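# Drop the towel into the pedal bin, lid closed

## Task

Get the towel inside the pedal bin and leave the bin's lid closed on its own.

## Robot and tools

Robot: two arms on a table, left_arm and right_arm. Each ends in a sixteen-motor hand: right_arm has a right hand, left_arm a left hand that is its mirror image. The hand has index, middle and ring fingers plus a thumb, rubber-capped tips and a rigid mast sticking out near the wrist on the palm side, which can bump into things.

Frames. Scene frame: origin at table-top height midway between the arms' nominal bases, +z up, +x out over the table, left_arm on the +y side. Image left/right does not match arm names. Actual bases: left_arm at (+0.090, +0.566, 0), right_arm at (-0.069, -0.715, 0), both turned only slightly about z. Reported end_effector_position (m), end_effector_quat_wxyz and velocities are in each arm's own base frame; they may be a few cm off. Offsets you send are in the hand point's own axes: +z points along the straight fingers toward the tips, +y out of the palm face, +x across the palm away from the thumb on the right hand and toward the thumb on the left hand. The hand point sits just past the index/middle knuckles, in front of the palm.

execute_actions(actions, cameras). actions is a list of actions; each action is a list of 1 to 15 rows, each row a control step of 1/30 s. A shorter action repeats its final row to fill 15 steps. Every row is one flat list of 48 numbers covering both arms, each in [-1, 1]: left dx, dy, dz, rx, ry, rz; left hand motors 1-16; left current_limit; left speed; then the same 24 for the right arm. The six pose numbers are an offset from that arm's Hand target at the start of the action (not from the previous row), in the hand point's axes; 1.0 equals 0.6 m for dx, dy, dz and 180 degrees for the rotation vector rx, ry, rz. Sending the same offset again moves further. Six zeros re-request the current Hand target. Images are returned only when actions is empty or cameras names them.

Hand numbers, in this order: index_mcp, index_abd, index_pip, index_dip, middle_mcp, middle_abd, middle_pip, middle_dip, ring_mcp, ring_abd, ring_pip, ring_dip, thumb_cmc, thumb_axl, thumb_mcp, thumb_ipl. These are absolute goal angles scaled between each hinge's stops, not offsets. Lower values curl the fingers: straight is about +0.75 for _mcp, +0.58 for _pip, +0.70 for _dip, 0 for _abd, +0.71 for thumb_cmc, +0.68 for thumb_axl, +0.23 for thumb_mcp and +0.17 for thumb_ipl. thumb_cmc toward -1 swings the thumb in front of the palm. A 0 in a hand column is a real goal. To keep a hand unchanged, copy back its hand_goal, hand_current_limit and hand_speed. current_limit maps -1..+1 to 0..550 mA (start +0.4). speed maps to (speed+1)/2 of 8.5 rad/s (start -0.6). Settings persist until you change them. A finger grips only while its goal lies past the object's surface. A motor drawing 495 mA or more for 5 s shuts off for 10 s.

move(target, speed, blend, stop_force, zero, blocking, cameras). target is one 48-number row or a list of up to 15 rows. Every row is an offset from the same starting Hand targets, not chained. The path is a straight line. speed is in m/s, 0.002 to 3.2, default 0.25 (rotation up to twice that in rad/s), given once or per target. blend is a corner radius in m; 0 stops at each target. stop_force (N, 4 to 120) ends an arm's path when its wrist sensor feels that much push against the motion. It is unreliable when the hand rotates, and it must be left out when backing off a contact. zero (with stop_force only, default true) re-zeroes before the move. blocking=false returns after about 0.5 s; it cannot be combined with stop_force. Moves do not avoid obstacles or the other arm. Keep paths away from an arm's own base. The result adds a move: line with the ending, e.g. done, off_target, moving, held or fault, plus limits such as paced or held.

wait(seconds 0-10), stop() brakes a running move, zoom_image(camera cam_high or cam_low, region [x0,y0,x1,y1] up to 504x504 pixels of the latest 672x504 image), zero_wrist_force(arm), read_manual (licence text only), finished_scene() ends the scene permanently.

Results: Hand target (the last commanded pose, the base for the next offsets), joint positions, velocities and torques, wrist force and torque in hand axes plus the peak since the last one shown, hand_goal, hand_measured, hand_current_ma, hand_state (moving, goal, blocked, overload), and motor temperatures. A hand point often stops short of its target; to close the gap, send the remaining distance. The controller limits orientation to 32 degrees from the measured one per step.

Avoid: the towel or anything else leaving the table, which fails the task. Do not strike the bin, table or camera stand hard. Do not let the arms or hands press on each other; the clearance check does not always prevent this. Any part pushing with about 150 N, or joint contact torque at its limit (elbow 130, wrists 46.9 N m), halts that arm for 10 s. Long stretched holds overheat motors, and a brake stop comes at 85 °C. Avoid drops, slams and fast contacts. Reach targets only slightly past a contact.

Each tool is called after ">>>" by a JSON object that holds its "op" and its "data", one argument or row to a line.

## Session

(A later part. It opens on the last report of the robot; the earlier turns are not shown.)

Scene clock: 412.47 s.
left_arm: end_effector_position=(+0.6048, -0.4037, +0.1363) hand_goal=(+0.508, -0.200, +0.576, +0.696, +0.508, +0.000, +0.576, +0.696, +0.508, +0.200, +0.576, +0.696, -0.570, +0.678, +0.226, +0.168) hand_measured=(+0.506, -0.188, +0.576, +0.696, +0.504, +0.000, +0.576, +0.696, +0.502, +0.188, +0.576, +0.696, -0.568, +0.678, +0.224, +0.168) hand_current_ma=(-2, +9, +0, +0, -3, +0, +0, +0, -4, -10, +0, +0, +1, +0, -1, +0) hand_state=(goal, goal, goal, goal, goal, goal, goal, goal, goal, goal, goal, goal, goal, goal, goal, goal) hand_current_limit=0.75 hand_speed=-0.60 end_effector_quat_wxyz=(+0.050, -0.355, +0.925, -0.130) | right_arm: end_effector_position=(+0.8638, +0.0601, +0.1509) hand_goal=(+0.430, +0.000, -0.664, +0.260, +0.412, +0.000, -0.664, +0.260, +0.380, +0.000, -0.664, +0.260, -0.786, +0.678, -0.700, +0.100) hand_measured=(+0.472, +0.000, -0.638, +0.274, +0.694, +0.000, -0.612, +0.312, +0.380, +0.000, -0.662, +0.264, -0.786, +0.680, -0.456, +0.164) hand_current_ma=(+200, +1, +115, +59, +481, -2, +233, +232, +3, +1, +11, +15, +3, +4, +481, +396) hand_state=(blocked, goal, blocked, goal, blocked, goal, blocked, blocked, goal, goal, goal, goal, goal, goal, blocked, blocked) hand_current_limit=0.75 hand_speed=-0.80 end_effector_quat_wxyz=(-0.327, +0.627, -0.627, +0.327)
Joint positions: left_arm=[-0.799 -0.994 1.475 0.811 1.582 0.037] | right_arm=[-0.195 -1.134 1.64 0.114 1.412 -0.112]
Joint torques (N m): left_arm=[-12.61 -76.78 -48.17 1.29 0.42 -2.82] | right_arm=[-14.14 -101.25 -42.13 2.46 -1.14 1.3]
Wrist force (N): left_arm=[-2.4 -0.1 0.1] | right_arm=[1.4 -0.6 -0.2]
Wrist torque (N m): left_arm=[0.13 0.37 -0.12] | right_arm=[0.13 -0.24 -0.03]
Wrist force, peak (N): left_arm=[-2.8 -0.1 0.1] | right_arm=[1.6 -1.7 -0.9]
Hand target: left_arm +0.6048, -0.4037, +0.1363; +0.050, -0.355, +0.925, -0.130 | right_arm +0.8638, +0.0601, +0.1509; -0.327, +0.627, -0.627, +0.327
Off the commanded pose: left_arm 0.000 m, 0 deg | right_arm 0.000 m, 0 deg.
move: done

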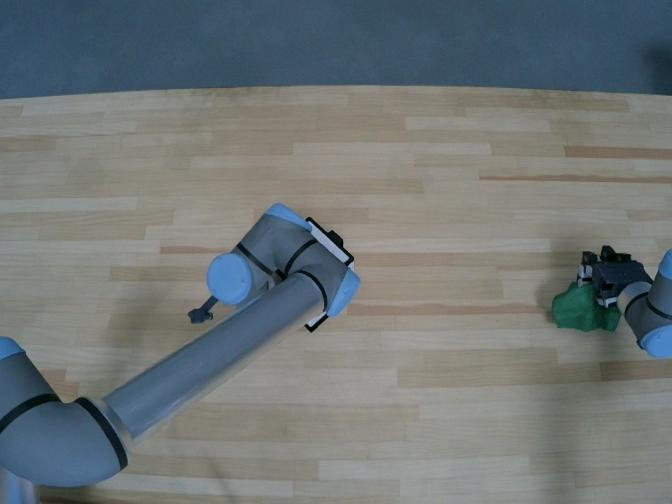

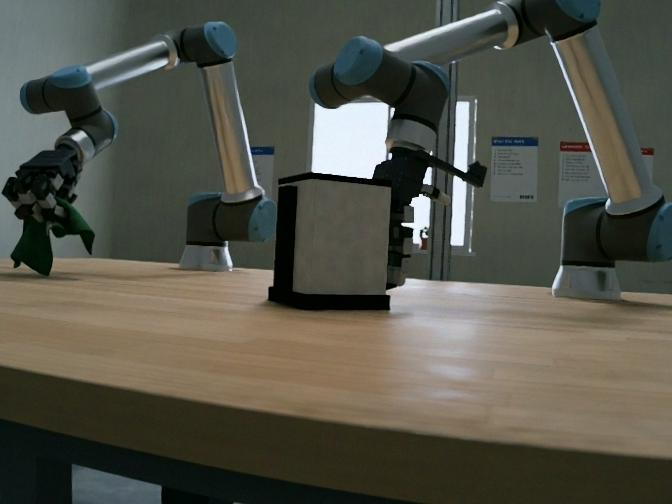

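>>> {"op": "move", "data": {
  "target": [0,0,0,0,0,0, 0.507,-0.2,0.576,0.696,0.507,0,0.576,0.696,0.507,0.2,0.576,0.696,-0.571,0.678,0.226,0.168,0.75,-0.6, -0.5933,-0.3468,-0.3739,0,-0.2048,-0.1434, 0.43,0,-0.664,0.26,0.411,0,-0.664,0.26,0.38,0,-0.664,0.26,-0.786,0.678,-0.7,0.1,0.75,-0.8],
  "speed": 0.3
}}

>>> {"op": "move", "data": {
  "target": [0,0.0466,0.0691,0,0,0, 0.507,-0.2,0.576,0.696,0.507,0,0.576,0.696,0.507,0.2,0.576,0.696,-0.571,0.678,0.226,0.168,0.75,-0.6, 0,0,0,0,0,0, 0.43,0,-0.664,0.26,0.411,0,-0.664,0.26,0.38,0,-0.664,0.26,-0.786,0.678,-0.7,0.1,0.75,-0.8],
  "speed": 0.03,
  "stop_force": 25,
  "cameras": ["all"]
}}

>>> {"op": "zoom_image", "data": {
  "camera": "cam_low",
  "region": [200, 50, 500, 310]
}}

>>> {"op": "zoom_image", "data": {
  "camera": "cam_high",
  "region": [180, 160, 480, 360]
}}

Scene clock: 479.47 s.
left_arm: end_effector_position=(+0.6048, -0.4037, +0.1363) hand_goal=(+0.508, -0.200, +0.576, +0.696, +0.508, +0.000, +0.576, +0.696, +0.508, +0.200, +0.576, +0.696, -0.570, +0.678, +0.226, +0.168) hand_measured=(+0.506, -0.188, +0.576, +0.696, +0.504, +0.000, +0.576, +0.696, +0.502, +0.188, +0.576, +0.696, -0.568, +0.678, +0.224, +0.168) hand_current_ma=(-2, +9, +0, +0, -3, +0, +0, +0, -4, -10, +0, +0, +1, +0, -1, +0) hand_state=(goal, goal, goal, goal, goal, goal, goal, goal, goal, goal, goal, goal, goal, goal, goal, goal) hand_current_limit=0.75 hand_speed=-0.60 end_effector_quat_wxyz=(+0.050, -0.355, +0.925, -0.130) | right_arm: end_effector_position=(+0.7992, +0.4161, +0.4500) hand_goal=(+0.430, +0.000, -0.664, +0.260, +0.412, +0.000, -0.664, +0.260, +0.380, +0.000, -0.664, +0.260, -0.786, +0.678, -0.700, +0.100) hand_measured=(+0.472, +0.000, -0.638, +0.274, +0.694, +0.000, -0.612, +0.312, +0.380, +0.000, -0.662, +0.264, -0.786, +0.680, -0.456, +0.164) hand_current_ma=(+200, +1, +115, +59, +481, -3, +233, +232, +3, +1, +11, +15, +3, +4, +481, +395) hand_state=(blocked, goal, blocked, goal, blocked, goal, blocked, blocked, goal, goal, goal, goal, goal, goal, blocked, blocked) hand_current_limit=0.75 hand_speed=-0.80 end_effector_quat_wxyz=(-0.427, +0.819, -0.339, +0.177)
Joint positions: left_arm=[-0.799 -0.994 1.475 0.811 1.582 0.037] | right_arm=[0.162 -1.149 1.127 0.732 1.072 -0.391]
Joint torques (N m): left_arm=[-13.81 -76.11 -48.84 1.46 1.25 -3.15] | right_arm=[15.4 -67.18 -49.05 2.59 -2.82 -3.04]
Wrist force (N): left_arm=[-2.0 0.3 0.0] | right_arm=[1.2 -0.6 0.0]
Wrist torque (N m): left_arm=[0.21 0.33 -0.11] | right_arm=[0.12 -0.22 0.14]
Wrist force, peak (N): left_arm=[-3.0 0.0 0.3] | right_arm=[3.4 0.1 1.0]
Hand target: left_arm +0.6048, -0.4037, +0.1363; +0.050, -0.355, +0.925, -0.130 | right_arm +0.7992, +0.4161, +0.4500; -0.427, +0.819, -0.339, +0.177
Off the commanded pose: left_arm 0.000 m, 0 deg | right_arm 0.000 m, 0 deg.
move: done

Scene clock: 482.00 s.
left_arm: end_effector_position=(+0.5970, -0.3950, +0.1005) hand_goal=(+0.508, -0.200, +0.576, +0.696, +0.508, +0.000, +0.576, +0.696, +0.508, +0.200, +0.576, +0.696, -0.570, +0.678, +0.226, +0.168) hand_measured=(+0.506, -0.188, +0.576, +0.696, +0.504, +0.000, +0.586, +0.694, +0.504, +0.188, +0.576, +0.696, -0.568, +0.678, +0.224, +0.168) hand_current_ma=(+0, +9, +0, +0, -3, +0, +9, -1, -2, -10, +0, +0, +1, +0, -2, +0) hand_state=(goal, goal, goal, goal, goal, goal, goal, goal, goal, goal, goal, goal, goal, goal, goal, goal) hand_current_limit=0.75 hand_speed=-0.60 end_effector_quat_wxyz=(+0.050, -0.355, +0.925, -0.130) | right_arm: end_effector_position=(+0.7992, +0.4161, +0.4500) hand_goal=(+0.430, +0.000, -0.664, +0.260, +0.412, +0.000, -0.664, +0.260, +0.380, +0.000, -0.664, +0.260, -0.786, +0.678, -0.700, +0.100) hand_measured=(+0.472, +0.000, -0.638, +0.274, +0.694, +0.000, -0.612, +0.312, +0.380, +0.000, -0.662, +0.264, -0.786, +0.680, -0.456, +0.164) hand_current_ma=(+200, +1, +115, +59, +481, -3, +233, +232, +3, +1, +11, +15, +3, +4, +481, +395) hand_state=(blocked, goal, blocked, goal, blocked, goal, blocked, blocked, goal, goal, goal, goal, goal, goal, blocked, blocked) hand_current_limit=0.75 hand_speed=-0.80 end_effector_quat_wxyz=(-0.427, +0.819, -0.339, +0.177)
Joint positions: left_arm=[-0.798 -0.981 1.526 0.747 1.582 0.038] | right_arm=[0.162 -1.149 1.127 0.732 1.072 -0.391]
Joint torques (N m): left_arm=[-4.49 -76.01 -35.26 4.56 0.28 0.14] | right_arm=[16.21 -66.7 -47.6 2.74 -2.81 -3.26]
Wrist force (N): left_arm=[-2.1 -7.4 -24.6] | right_arm=[0.9 -0.5 0.1]
Wrist torque (N m): left_arm=[1.96 -0.16 -0.01] | right_arm=[0.13 -0.20 0.12]
Wrist force, peak (N): left_arm=[-1.7 -15.5 -48.7] | right_arm=[1.6 -0.9 -0.3]
Hand target: left_arm +0.5970, -0.3950, +0.1005; +0.050, -0.355, +0.925, -0.130 (not the last commanded pose) | right_arm +0.7992, +0.4161, +0.4500; -0.427, +0.819, -0.339, +0.177
Off the commanded pose: left_arm 0.012 m, 0 deg | right_arm 0.000 m, 0 deg.
move: contact (left_arm)

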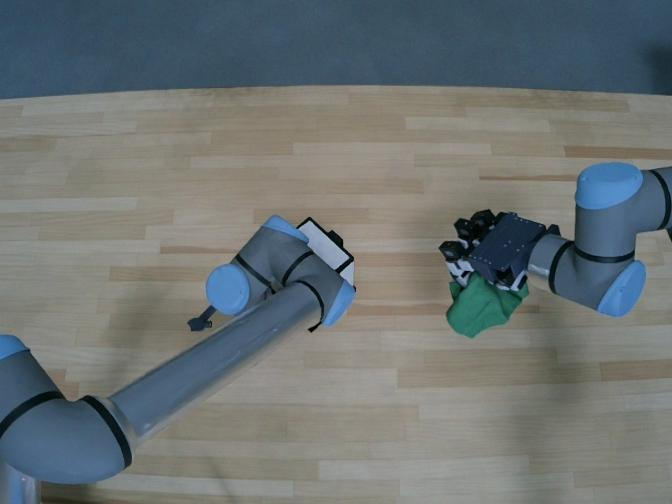

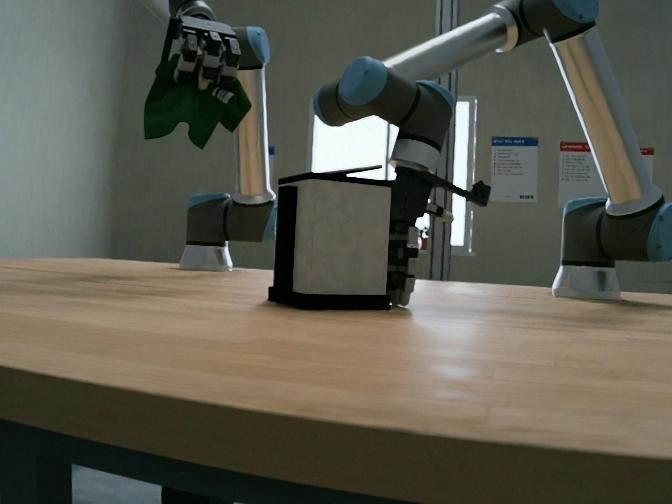

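Scaled by 1.680 from the camera's 672x504 image, which has a finer 960x720 frame.

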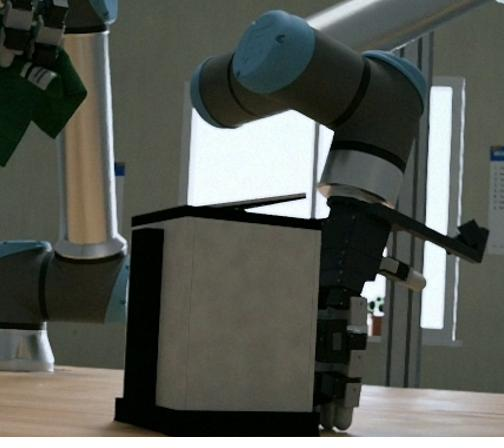

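Scaled by 1.680 from the camera's 672x504 image, which has a finer 960x720 frame.

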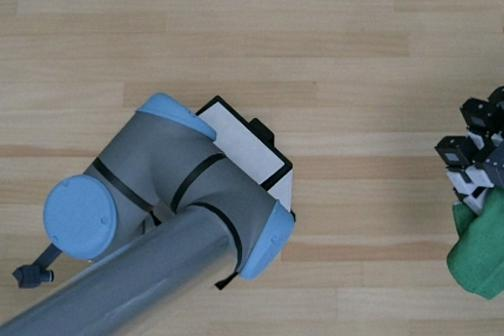

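>>> {"op": "move", "data": {
  "target": [
    [0,-0.0052,-0.119,0.1,0,0, 0.507,-0.2,0.576,0.696,0.507,0,0.576,0.696,0.507,0.2,0.576,0.696,-0.571,0.678,0.226,0.168,0.75,-0.6, 0,0,0,0,0,0, 0.43,0,-0.664,0.26,0.411,0,-0.664,0.26,0.38,0,-0.664,0.26,-0.786,0.678,-0.7,0.1,0.75,-0.8],
    [0,-0.0352,-0.0522,0.1,0,0, 0.507,-0.2,0.576,0.696,0.507,0,0.576,0.696,0.507,0.2,0.576,0.696,-0.571,0.678,0.226,0.168,0.75,-0.6, 0,0,0,0,0,0, 0.43,0,-0.664,0.26,0.411,0,-0.664,0.26,0.38,0,-0.664,0.26,-0.786,0.678,-0.7,0.1,0.75,-0.8]
  ],
  "speed": 0.12,
  "cameras": ["all"]
}}

>>> {"op": "zoom_image", "data": {
  "camera": "cam_low",
  "region": [200, 50, 500, 310]
}}

>>> {"op": "zoom_image", "data": {
  "camera": "cam_high",
  "region": [180, 160, 380, 360]
}}

Scene clock: 511.17 s.
left_arm: end_effector_position=(+0.6048, -0.4037, +0.1365) hand_goal=(+0.508, -0.200, +0.576, +0.696, +0.508, +0.000, +0.576, +0.696, +0.508, +0.200, +0.576, +0.696, -0.570, +0.678, +0.226, +0.168) hand_measured=(+0.506, -0.188, +0.576, +0.696, +0.506, +0.000, +0.578, +0.694, +0.504, +0.188, +0.576, +0.696, -0.568, +0.678, +0.224, +0.168) hand_current_ma=(-1, +9, +0, +0, +0, +0, +1, -1, -2, -10, +0, +0, +1, +0, -2, +0) hand_state=(goal, goal, goal, goal, goal, goal, goal, goal, goal, goal, goal, goal, goal, goal, goal, goal) hand_current_limit=0.75 hand_speed=-0.60 end_effector_quat_wxyz=(+0.105, -0.343, +0.893, -0.273) | right_arm: end_effector_position=(+0.7992, +0.4161, +0.4500) hand_goal=(+0.430, +0.000, -0.664, +0.260, +0.412, +0.000, -0.664, +0.260, +0.380, +0.000, -0.664, +0.260, -0.786, +0.678, -0.700, +0.100) hand_measured=(+0.472, +0.000, -0.638, +0.274, +0.694, +0.000, -0.612, +0.312, +0.380, +0.000, -0.662, +0.264, -0.786, +0.680, -0.456, +0.164) hand_current_ma=(+200, +1, +115, +59, +481, -3, +233, +232, +3, +1, +11, +15, +3, +4, +481, +395) hand_state=(blocked, goal, blocked, goal, blocked, goal, blocked, blocked, goal, goal, goal, goal, goal, goal, blocked, blocked) hand_current_limit=0.75 hand_speed=-0.80 end_effector_quat_wxyz=(-0.427, +0.819, -0.339, +0.177)
Joint positions: left_arm=[-0.794 -1.152 1.673 0.456 1.595 0.036] | right_arm=[0.162 -1.149 1.127 0.732 1.072 -0.391]
Joint torques (N m): left_arm=[-14.27 -62.76 -49.93 -0.24 -1.71 -2.54] | right_arm=[15.01 -67.41 -48.12 2.61 -2.33 -3.17]
Wrist force (N): left_arm=[-1.7 -0.3 0.0] | right_arm=[1.3 -0.7 0.1]
Wrist torque (N m): left_arm=[0.07 0.23 -0.10] | right_arm=[0.10 -0.27 0.16]
Wrist force, peak (N): left_arm=[-1.5 -8.1 -26.0] | right_arm=[1.9 -1.0 0.1]
Hand target: left_arm +0.6048, -0.4037, +0.1364; +0.105, -0.343, +0.893, -0.273 | right_arm +0.7992, +0.4161, +0.4500; -0.427, +0.819, -0.339, +0.177
Off the commanded pose: left_arm 0.000 m, 0 deg | right_arm 0.000 m, 0 deg.
move: done

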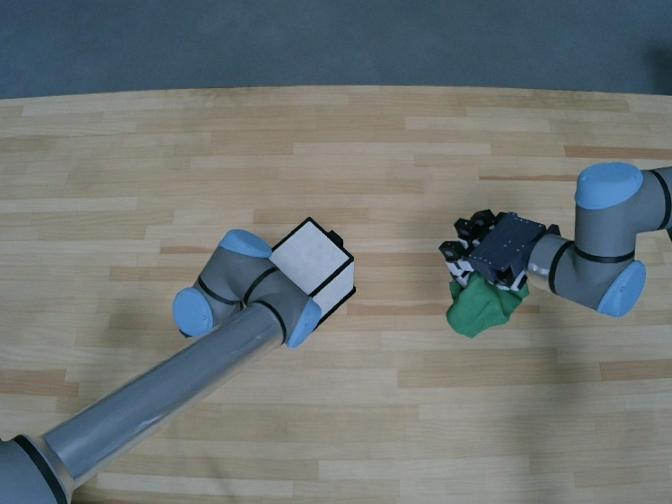

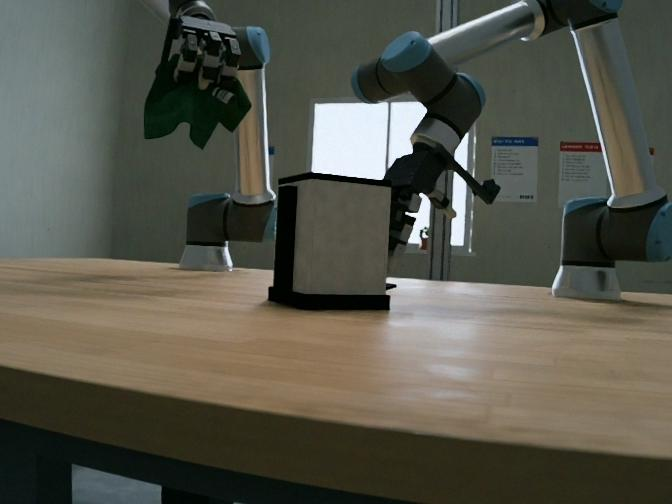

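Scaled by 1.680 from the camera's 672x504 image, which has a finer 960x720 frame.

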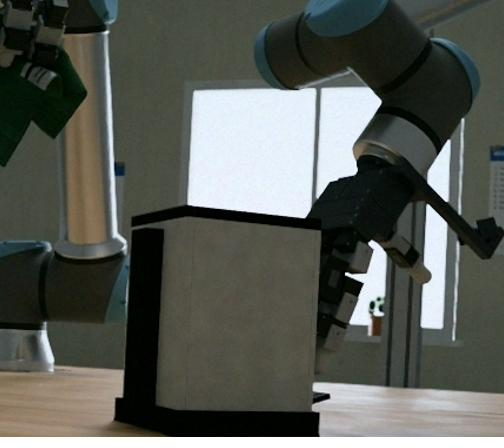

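Scaled by 2.520 from the camera's 672x504 image, which has a finer 960x720 frame.

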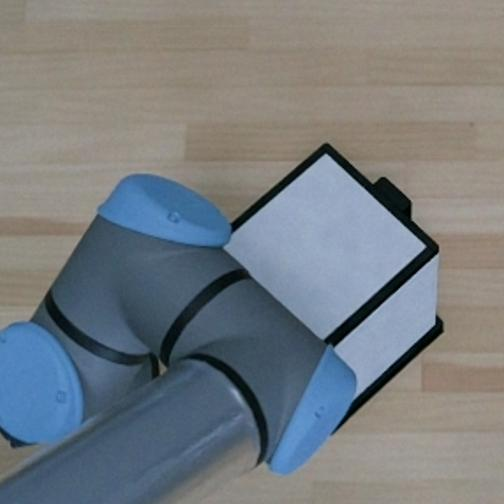

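>>> {"op": "move", "data": {
  "target": [0,0.0447,0.0663,0,0,0, 0.507,-0.2,0.576,0.696,0.507,0,0.576,0.696,0.507,0.2,0.576,0.696,-0.571,0.678,0.226,0.168,0.75,-0.6, 0,0,0,0,0,0, 0.43,0,-0.664,0.26,0.411,0,-0.664,0.26,0.38,0,-0.664,0.26,-0.786,0.678,-0.7,0.1,0.75,-0.8],
  "speed": 0.03,
  "stop_force": 30,
  "cameras": ["all"]
}}

>>> {"op": "zoom_image", "data": {
  "camera": "cam_low",
  "region": [200, 50, 500, 310]
}}

>>> {"op": "zoom_image", "data": {
  "camera": "cam_high",
  "region": [180, 160, 380, 360]
}}

Scene clock: 519.47 s.
left_arm: end_effector_position=(+0.6048, -0.4037, +0.0976) hand_goal=(+0.508, -0.200, +0.576, +0.696, +0.508, +0.000, +0.576, +0.696, +0.508, +0.200, +0.576, +0.696, -0.570, +0.678, +0.226, +0.168) hand_measured=(+0.504, -0.188, +0.576, +0.696, +0.506, +0.000, +0.566, +0.674, +0.504, +0.188, +0.576, +0.696, -0.568, +0.678, +0.224, +0.168) hand_current_ma=(-3, +9, +0, +0, -1, +0, -10, -31, -3, -10, +0, +0, +1, +0, -2, +0) hand_state=(goal, goal, goal, goal, goal, goal, goal, blocked, goal, goal, goal, goal, goal, goal, goal, goal) hand_current_limit=0.75 hand_speed=-0.60 end_effector_quat_wxyz=(+0.105, -0.343, +0.893, -0.273) | right_arm: end_effector_position=(+0.7992, +0.4161, +0.4500) hand_goal=(+0.430, +0.000, -0.664, +0.260, +0.412, +0.000, -0.664, +0.260, +0.380, +0.000, -0.664, +0.260, -0.786, +0.678, -0.700, +0.100) hand_measured=(+0.472, +0.000, -0.638, +0.274, +0.694, +0.000, -0.612, +0.312, +0.380, +0.000, -0.662, +0.264, -0.786, +0.680, -0.456, +0.164) hand_current_ma=(+200, +1, +115, +59, +481, -3, +233, +232, +3, +1, +11, +15, +3, +4, +481, +395) hand_state=(blocked, goal, blocked, goal, blocked, goal, blocked, blocked, goal, goal, goal, goal, goal, goal, blocked, blocked) hand_current_limit=0.75 hand_speed=-0.80 end_effector_quat_wxyz=(-0.427, +0.819, -0.339, +0.177)
Joint positions: left_arm=[-0.794 -1.118 1.702 0.394 1.595 0.036] | right_arm=[0.162 -1.149 1.127 0.732 1.072 -0.391]
Joint torques (N m): left_arm=[-11.64 -69.38 -37.51 3.46 -1.37 -2.74] | right_arm=[16.26 -67.19 -47.95 2.69 -2.35 -3.1]
Wrist force (N): left_arm=[-1.6 -10.2 -25.7] | right_arm=[1.3 0.0 0.3]
Wrist torque (N m): left_arm=[1.87 -0.34 0.13] | right_arm=[0.17 -0.25 0.16]
Wrist force, peak (N): left_arm=[-1.4 -16.8 -41.1] | right_arm=[1.6 -1.3 -0.2]
Hand target: left_arm +0.6048, -0.4037, +0.0976; +0.105, -0.343, +0.893, -0.273 (not the last commanded pose) | right_arm +0.7992, +0.4161, +0.4500; -0.427, +0.819, -0.339, +0.177
Off the commanded pose: left_arm 0.009 m, 0 deg | right_arm 0.000 m, 0 deg.
move: contact (left_arm)

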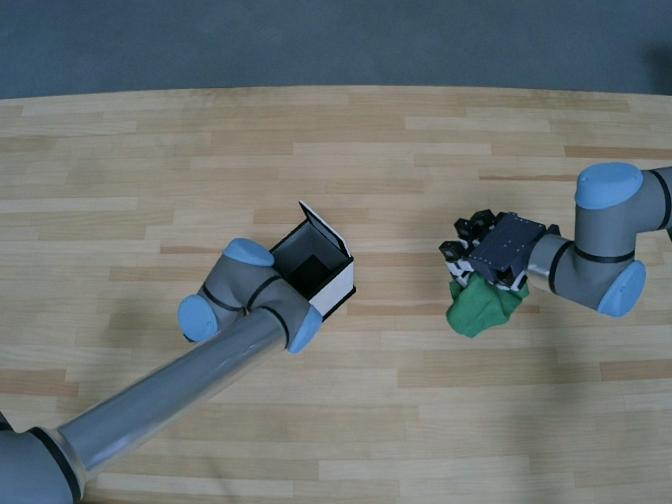

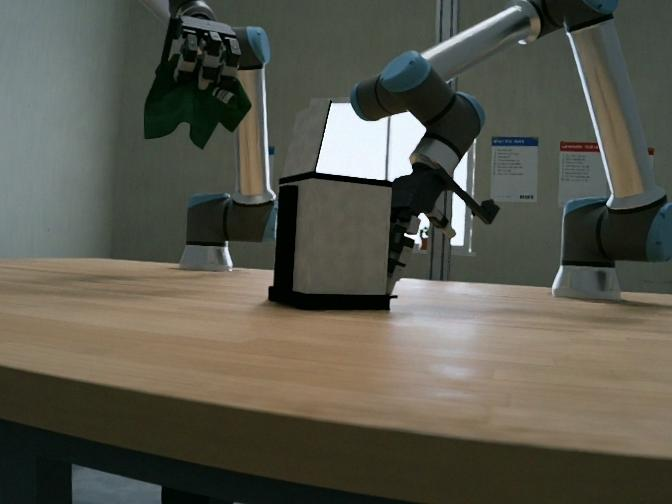

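Scaled by 1.680 from the camera's 672x504 image, which has a finer 960x720 frame.

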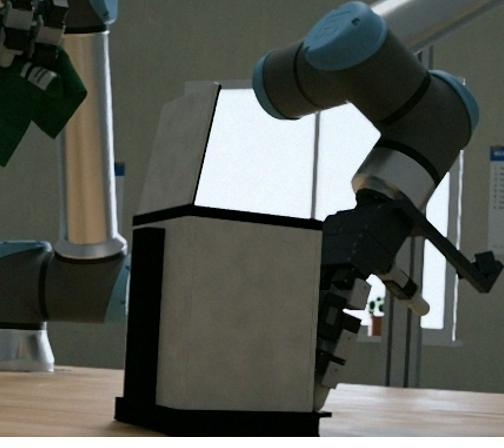

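Scaled by 2.520 from the camera's 672x504 image, which has a finer 960x720 frame.

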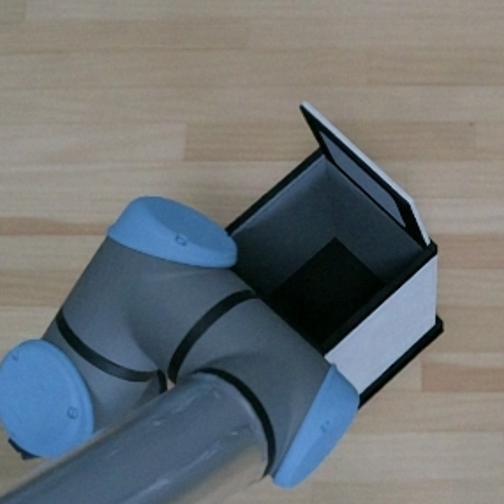

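>>> {"op": "move", "data": {
  "target": [0,0,0,0,0,0, 0.507,-0.2,0.576,0.696,0.507,0,0.576,0.696,0.507,0.2,0.576,0.696,-0.571,0.678,0.226,0.168,0.75,-0.6, -0.254,-0.4167,0.4499,-0.0027,0.0895,-0.1069, 0.43,0,-0.664,0.26,0.411,0,-0.664,0.26,0.98,0,0.95,0.95,-0.786,0.678,-0.7,0.1,0.75,-0.8],
  "speed": 0.25,
  "cameras": ["all"]
}}

>>> {"op": "zoom_image", "data": {
  "camera": "cam_low",
  "region": [180, 0, 500, 310]
}}

>>> {"op": "zoom_image", "data": {
  "camera": "cam_high",
  "region": [180, 140, 460, 360]
}}

Scene clock: 648.77 s.
left_arm: end_effector_position=(+0.6048, -0.4037, +0.0976) hand_goal=(+0.508, -0.200, +0.576, +0.696, +0.508, +0.000, +0.576, +0.696, +0.508, +0.200, +0.576, +0.696, -0.570, +0.678, +0.226, +0.168) hand_measured=(+0.504, -0.188, +0.576, +0.696, +0.506, +0.000, +0.566, +0.674, +0.504, +0.188, +0.576, +0.696, -0.568, +0.678, +0.224, +0.168) hand_current_ma=(-3, +9, +0, +0, -1, +0, -10, -31, -3, -10, +0, +0, +1, +0, -2, +0) hand_state=(goal, goal, goal, goal, goal, goal, goal, blocked, goal, goal, goal, goal, goal, goal, goal, goal) hand_current_limit=0.75 hand_speed=-0.60 end_effector_quat_wxyz=(+0.105, -0.343, +0.893, -0.273) | right_arm: end_effector_position=(+0.9479, +0.7802, +0.4991) hand_goal=(+0.430, +0.000, -0.664, +0.260, +0.412, +0.000, -0.664, +0.260, +0.980, +0.000, +0.950, +0.950, -0.786, +0.678, -0.700, +0.100) hand_measured=(+0.472, +0.002, -0.638, +0.274, +0.694, +0.000, -0.612, +0.312, +0.960, +0.000, +0.944, +0.946, -0.786, +0.680, -0.456, +0.164) hand_current_ma=(+199, +3, +115, +59, +481, -3, +233, +232, -85, +1, -24, -13, +3, +5, +481, +395) hand_state=(blocked, goal, blocked, goal, blocked, goal, blocked, blocked, goal, goal, goal, goal, goal, goal, blocked, blocked) hand_current_limit=0.75 hand_speed=-0.80 end_effector_quat_wxyz=(-0.441, +0.760, -0.217, +0.425)
Joint positions: left_arm=[-0.794 -1.118 1.702 0.394 1.595 0.036] | right_arm=[0.571 -0.528 0.035 0.745 1.614 -0.478]
Joint torques (N m): left_arm=[-11.21 -65.12 -36.65 3.3 -0.79 -1.75] | right_arm=[16.84 -106.4 -45.4 -3.12 1.62 -3.47]
Wrist force (N): left_arm=[-1.7 -10.3 -25.5] | right_arm=[1.4 -0.1 -0.2]
Wrist torque (N m): left_arm=[1.84 -0.33 0.13] | right_arm=[0.05 -0.21 0.24]
Wrist force, peak (N): left_arm=[-1.9 -10.7 -27.2] | right_arm=[2.1 0.8 -1.6]
Hand target: left_arm +0.6048, -0.4037, +0.0976; +0.105, -0.343, +0.893, -0.273 | right_arm +0.9493, +0.7816, +0.5002; -0.336, +0.833, -0.255, +0.357
Off the commanded pose: left_arm 0.000 m, 0 deg | right_arm 0.002 m, 17 deg.
elbow stopped short (right arm): the move would have taken joint 3 (elbow) straighter than the controller allows.
move: off_target (right_arm)

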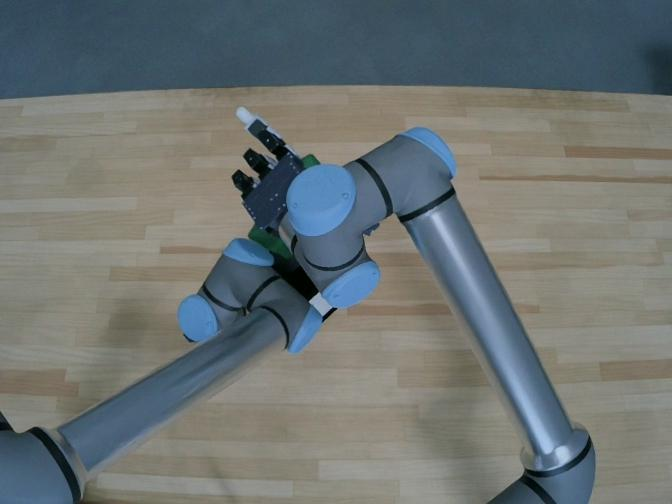

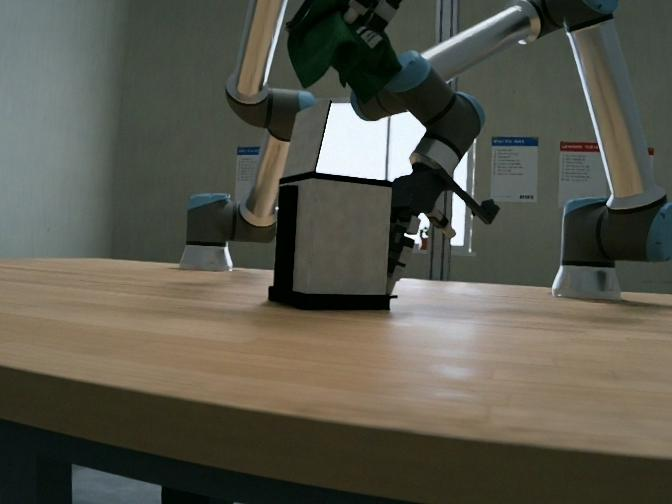

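Scaled by 1.575 from the camera's 672x504 image, which has a finer 960x720 frame.

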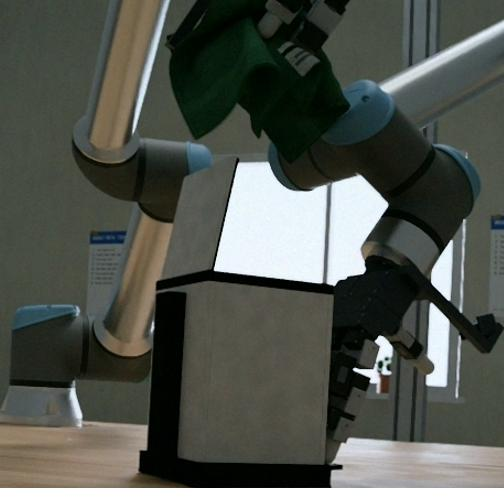

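Scaled by 1.800 from the camera's 672x504 image, which has a finer 960x720 frame.

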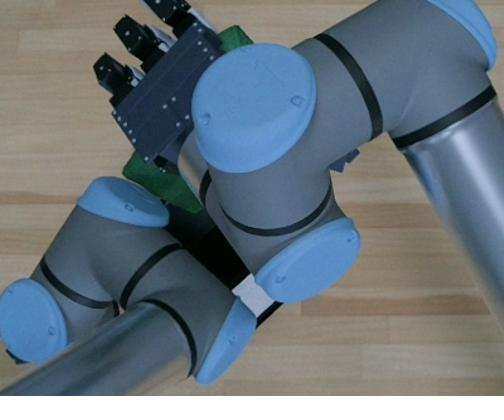

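>>> {"op": "move", "data": {
  "target": [0,0,0,0,0,0, 0.507,-0.2,0.576,0.696,0.507,0,0.576,0.696,0.507,0.2,0.576,0.696,-0.571,0.678,0.226,0.168,0.75,-0.6, -0.0247,0.0633,0.0178,0.1111,0,0, 0.43,0,-0.664,0.26,0.411,0,-0.664,0.26,0.98,0,0.95,0.95,-0.786,0.678,-0.7,0.1,0.75,-0.8],
  "speed": 0.2,
  "cameras": ["all"]
}}

>>> {"op": "zoom_image", "data": {
  "camera": "cam_low",
  "region": [180, 0, 500, 310]
}}

>>> {"op": "zoom_image", "data": {
  "camera": "cam_high",
  "region": [180, 140, 460, 360]
}}

Scene clock: 706.20 s.
left_arm: end_effector_position=(+0.6048, -0.4037, +0.0976) hand_goal=(+0.508, -0.200, +0.576, +0.696, +0.508, +0.000, +0.576, +0.696, +0.508, +0.200, +0.576, +0.696, -0.570, +0.678, +0.226, +0.168) hand_measured=(+0.504, -0.188, +0.576, +0.696, +0.506, +0.000, +0.566, +0.674, +0.504, +0.188, +0.576, +0.696, -0.568, +0.678, +0.224, +0.168) hand_current_ma=(-3, +9, +0, +0, -1, +0, -10, -31, -3, -10, +0, +0, +1, +0, -2, +0) hand_state=(goal, goal, goal, goal, goal, goal, goal, blocked, goal, goal, goal, goal, goal, goal, goal, goal) hand_current_limit=0.75 hand_speed=-0.60 end_effector_quat_wxyz=(+0.105, -0.343, +0.893, -0.273) | right_arm: end_effector_position=(+0.9413, +0.7710, +0.4602) hand_goal=(+0.430, +0.000, -0.664, +0.260, +0.412, +0.000, -0.664, +0.260, +0.980, +0.000, +0.950, +0.950, -0.786, +0.678, -0.700, +0.100) hand_measured=(+0.472, +0.002, -0.638, +0.274, +0.694, +0.000, -0.612, +0.312, +0.962, +0.000, +0.944, +0.946, -0.786, +0.680, -0.456, +0.164) hand_current_ma=(+197, +3, +115, +59, +481, -3, +233, +232, -81, +1, -23, -13, +3, +5, +481, +395) hand_state=(blocked, goal, blocked, goal, blocked, goal, blocked, blocked, goal, goal, goal, goal, goal, goal, blocked, blocked) hand_current_limit=0.75 hand_speed=-0.80 end_effector_quat_wxyz=(-0.476, +0.762, -0.189, +0.396)
Joint positions: left_arm=[-0.794 -1.118 1.702 0.394 1.595 0.036] | right_arm=[0.539 -0.735 0.512 0.46 1.479 -0.473]
Joint torques (N m): left_arm=[-2.14 -62.3 -35.76 3.32 0.35 0.23] | right_arm=[-18.44 -139.71 -34.67 -3.83 -1.96 3.01]
Wrist force (N): left_arm=[-1.7 -10.7 -26.6] | right_arm=[0.5 -0.8 -0.1]
Wrist torque (N m): left_arm=[1.88 -0.33 0.12] | right_arm=[-0.04 -0.08 -0.05]
Wrist force, peak (N): left_arm=[-1.4 -10.8 -27.1] | right_arm=[1.3 -1.6 -0.1]
Hand target: left_arm +0.6048, -0.4037, +0.0976; +0.105, -0.343, +0.893, -0.273 | right_arm +0.9413, +0.7710, +0.4602; -0.476, +0.762, -0.189, +0.396
Off the commanded pose: left_arm 0.000 m, 0 deg | right_arm 0.000 m, 0 deg.
move: done

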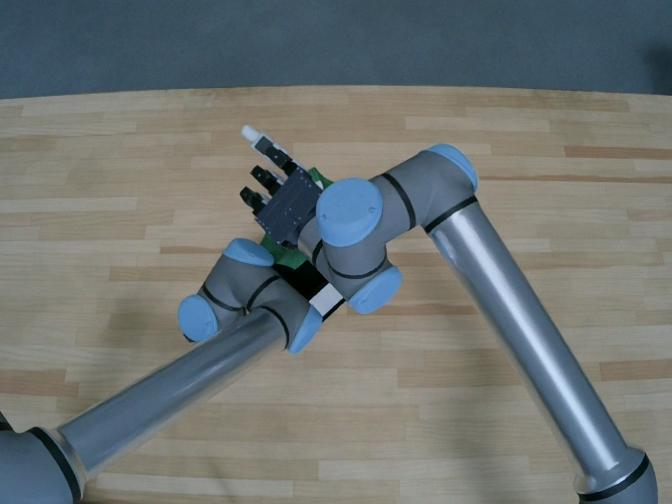

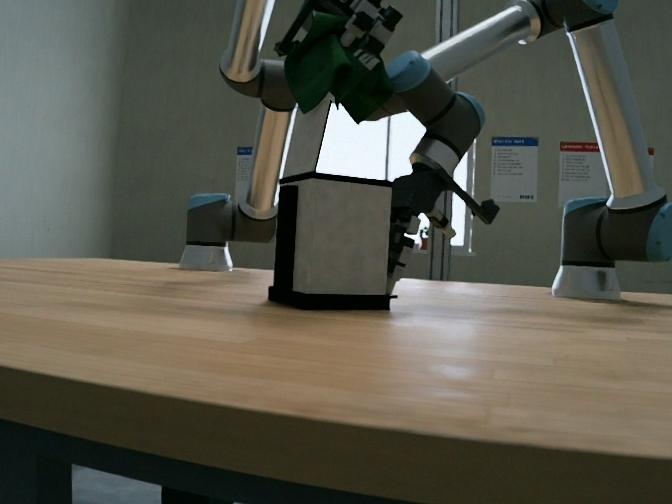

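Scaled by 1.575 from the camera's 672x504 image, which has a finer 960x720 frame.

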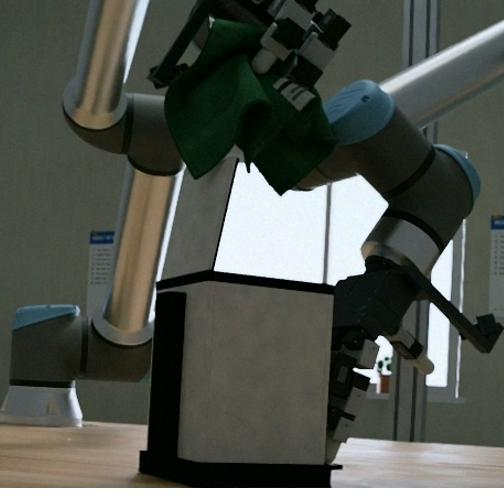

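Scaled by 1.800 from the camera's 672x504 image, which has a finer 960x720 frame.

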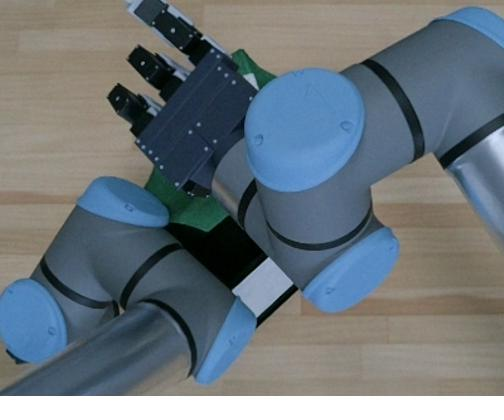

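>>> {"op": "move", "data": {
  "target": [0,0,0,0,0,0, 0.507,-0.2,0.576,0.696,0.507,0,0.576,0.696,0.507,0.2,0.576,0.696,-0.571,0.678,0.226,0.168,0.75,-0.6, -0.0895,0.1428,0.016,0,0,0, 0.43,0,-0.664,0.26,0.411,0,-0.664,0.26,0.98,0,0.95,0.95,-0.786,0.678,-0.7,0.1,0.75,-0.8],
  "speed": 0.08,
  "stop_force": 15,
  "cameras": ["all"]
}}

>>> {"op": "zoom_image", "data": {
  "camera": "cam_low",
  "region": [180, 20, 500, 310]
}}

>>> {"op": "zoom_image", "data": {
  "camera": "cam_high",
  "region": [180, 140, 460, 360]
}}

Scene clock: 726.10 s.
left_arm: end_effector_position=(+0.6048, -0.4037, +0.0976) hand_goal=(+0.508, -0.200, +0.576, +0.696, +0.508, +0.000, +0.576, +0.696, +0.508, +0.200, +0.576, +0.696, -0.570, +0.678, +0.226, +0.168) hand_measured=(+0.504, -0.188, +0.576, +0.696, +0.506, +0.000, +0.566, +0.674, +0.504, +0.188, +0.576, +0.696, -0.568, +0.678, +0.224, +0.168) hand_current_ma=(-3, +9, +0, +0, -1, +0, -10, -31, -3, -10, +0, +0, +1, +0, -2, +0) hand_state=(goal, goal, goal, goal, goal, goal, goal, blocked, goal, goal, goal, goal, goal, goal, goal, goal) hand_current_limit=0.75 hand_speed=-0.60 end_effector_quat_wxyz=(+0.105, -0.343, +0.893, -0.273) | right_arm: end_effector_position=(+0.9285, +0.7714, +0.3888) hand_goal=(+0.430, +0.000, -0.664, +0.260, +0.412, +0.000, -0.664, +0.260, +0.980, +0.000, +0.950, +0.950, -0.786, +0.678, -0.700, +0.100) hand_measured=(+0.470, +0.002, -0.638, +0.274, +0.694, +0.000, -0.612, +0.312, +0.962, +0.000, +0.944, +0.946, -0.784, +0.680, -0.456, +0.164) hand_current_ma=(+191, +4, +115, +59, +481, -3, +233, +232, -79, +1, -22, -13, +4, +6, +481, +395) hand_state=(blocked, goal, blocked, goal, blocked, goal, blocked, blocked, goal, goal, goal, goal, goal, goal, blocked, blocked) hand_current_limit=0.75 hand_speed=-0.80 end_effector_quat_wxyz=(-0.476, +0.762, -0.189, +0.396)
Joint positions: left_arm=[-0.794 -1.118 1.702 0.394 1.595 0.036] | right_arm=[0.546 -0.789 0.734 0.293 1.486 -0.471]
Joint torques (N m): left_arm=[0.79 -66.31 -36.62 3.19 0.1 0.16] | right_arm=[-17.45 -95.25 -51.14 0.58 -2.19 -2.49]
Wrist force (N): left_arm=[-1.9 -11.0 -26.0] | right_arm=[0.8 -0.5 0.2]
Wrist torque (N m): left_arm=[1.78 -0.30 0.12] | right_arm=[-0.06 -0.15 -0.03]
Wrist force, peak (N): left_arm=[-1.8 -11.1 -26.9] | right_arm=[-0.5 2.6 1.3]
Hand target: left_arm +0.6048, -0.4037, +0.0976; +0.105, -0.343, +0.893, -0.273 | right_arm +0.9285, +0.7714, +0.3888; -0.476, +0.762, -0.189, +0.396 (not the last commanded pose)
Off the commanded pose: left_arm 0.000 m, 0 deg | right_arm 0.029 m, 0 deg.
move: held (right_arm; a check stopped the path); limits=held
pose unreachable (right arm): on one or more control steps of this call, first in action 0 (counted from 0), this arm could not follow its commanded pose, so it was not sent that pose on those steps. It may still have moved: this result reports where it is.
cause: moving toward the commanded pose would bring a part of the arm too close to another arm (a part of this arm just beyond joint 6 (wrist 3) and a part of the left arm just beyond its joint 4 (wrist 1), where that arm would come to rest).

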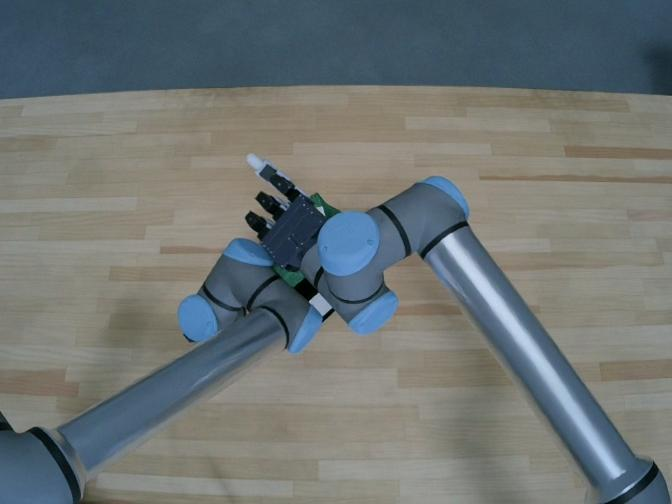

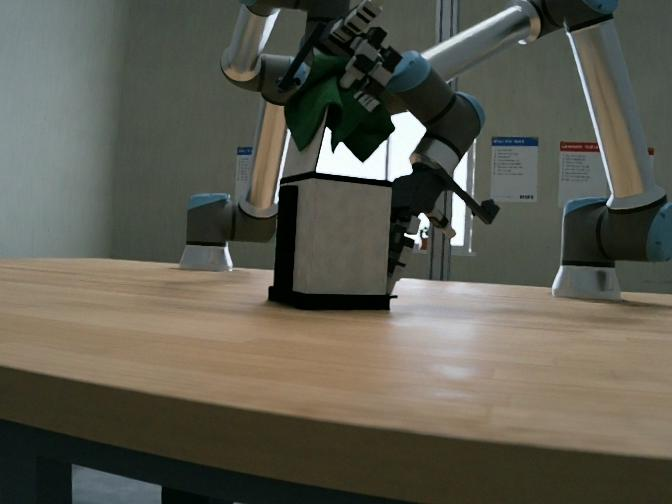

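Scaled by 1.575 from the camera's 672x504 image, which has a finer 960x720 frame.

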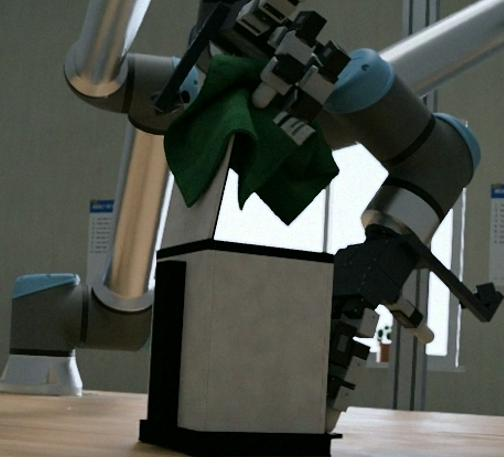

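Scaled by 1.800 from the camera's 672x504 image, which has a finer 960x720 frame.

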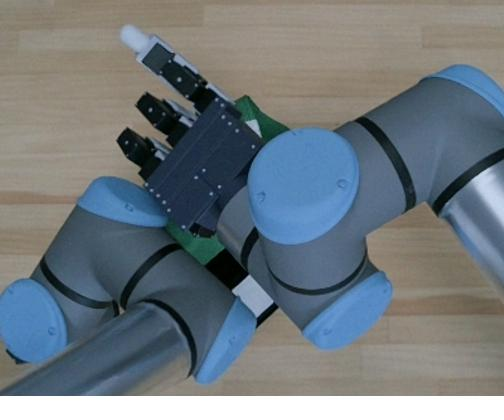

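>>> {"op": "zoom_image", "data": {
  "camera": "cam_low",
  "region": [270, 30, 410, 200]
}}

>>> {"op": "zoom_image", "data": {
  "camera": "cam_high",
  "region": [230, 140, 370, 330]
}}

Scaled by 2.965 from the camera's 672x504 image, which has a finer 960x720 frame.

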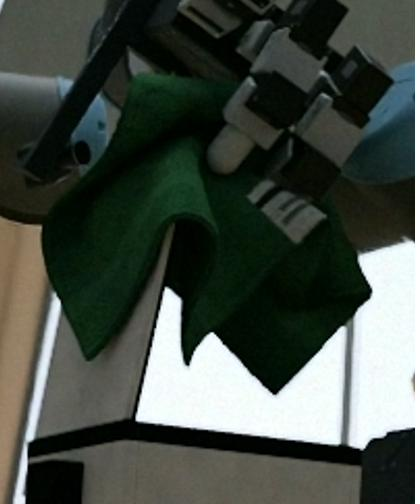

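Scaled by 2.653 from the camera's 672x504 image, which has a finer 960x720 frame.

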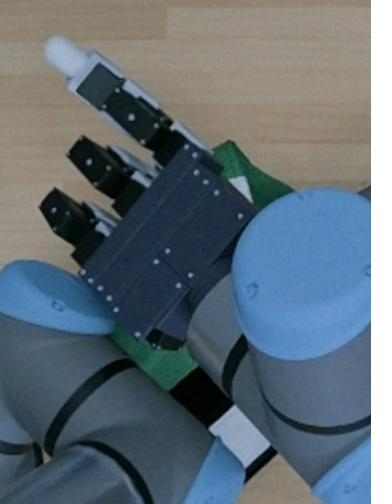

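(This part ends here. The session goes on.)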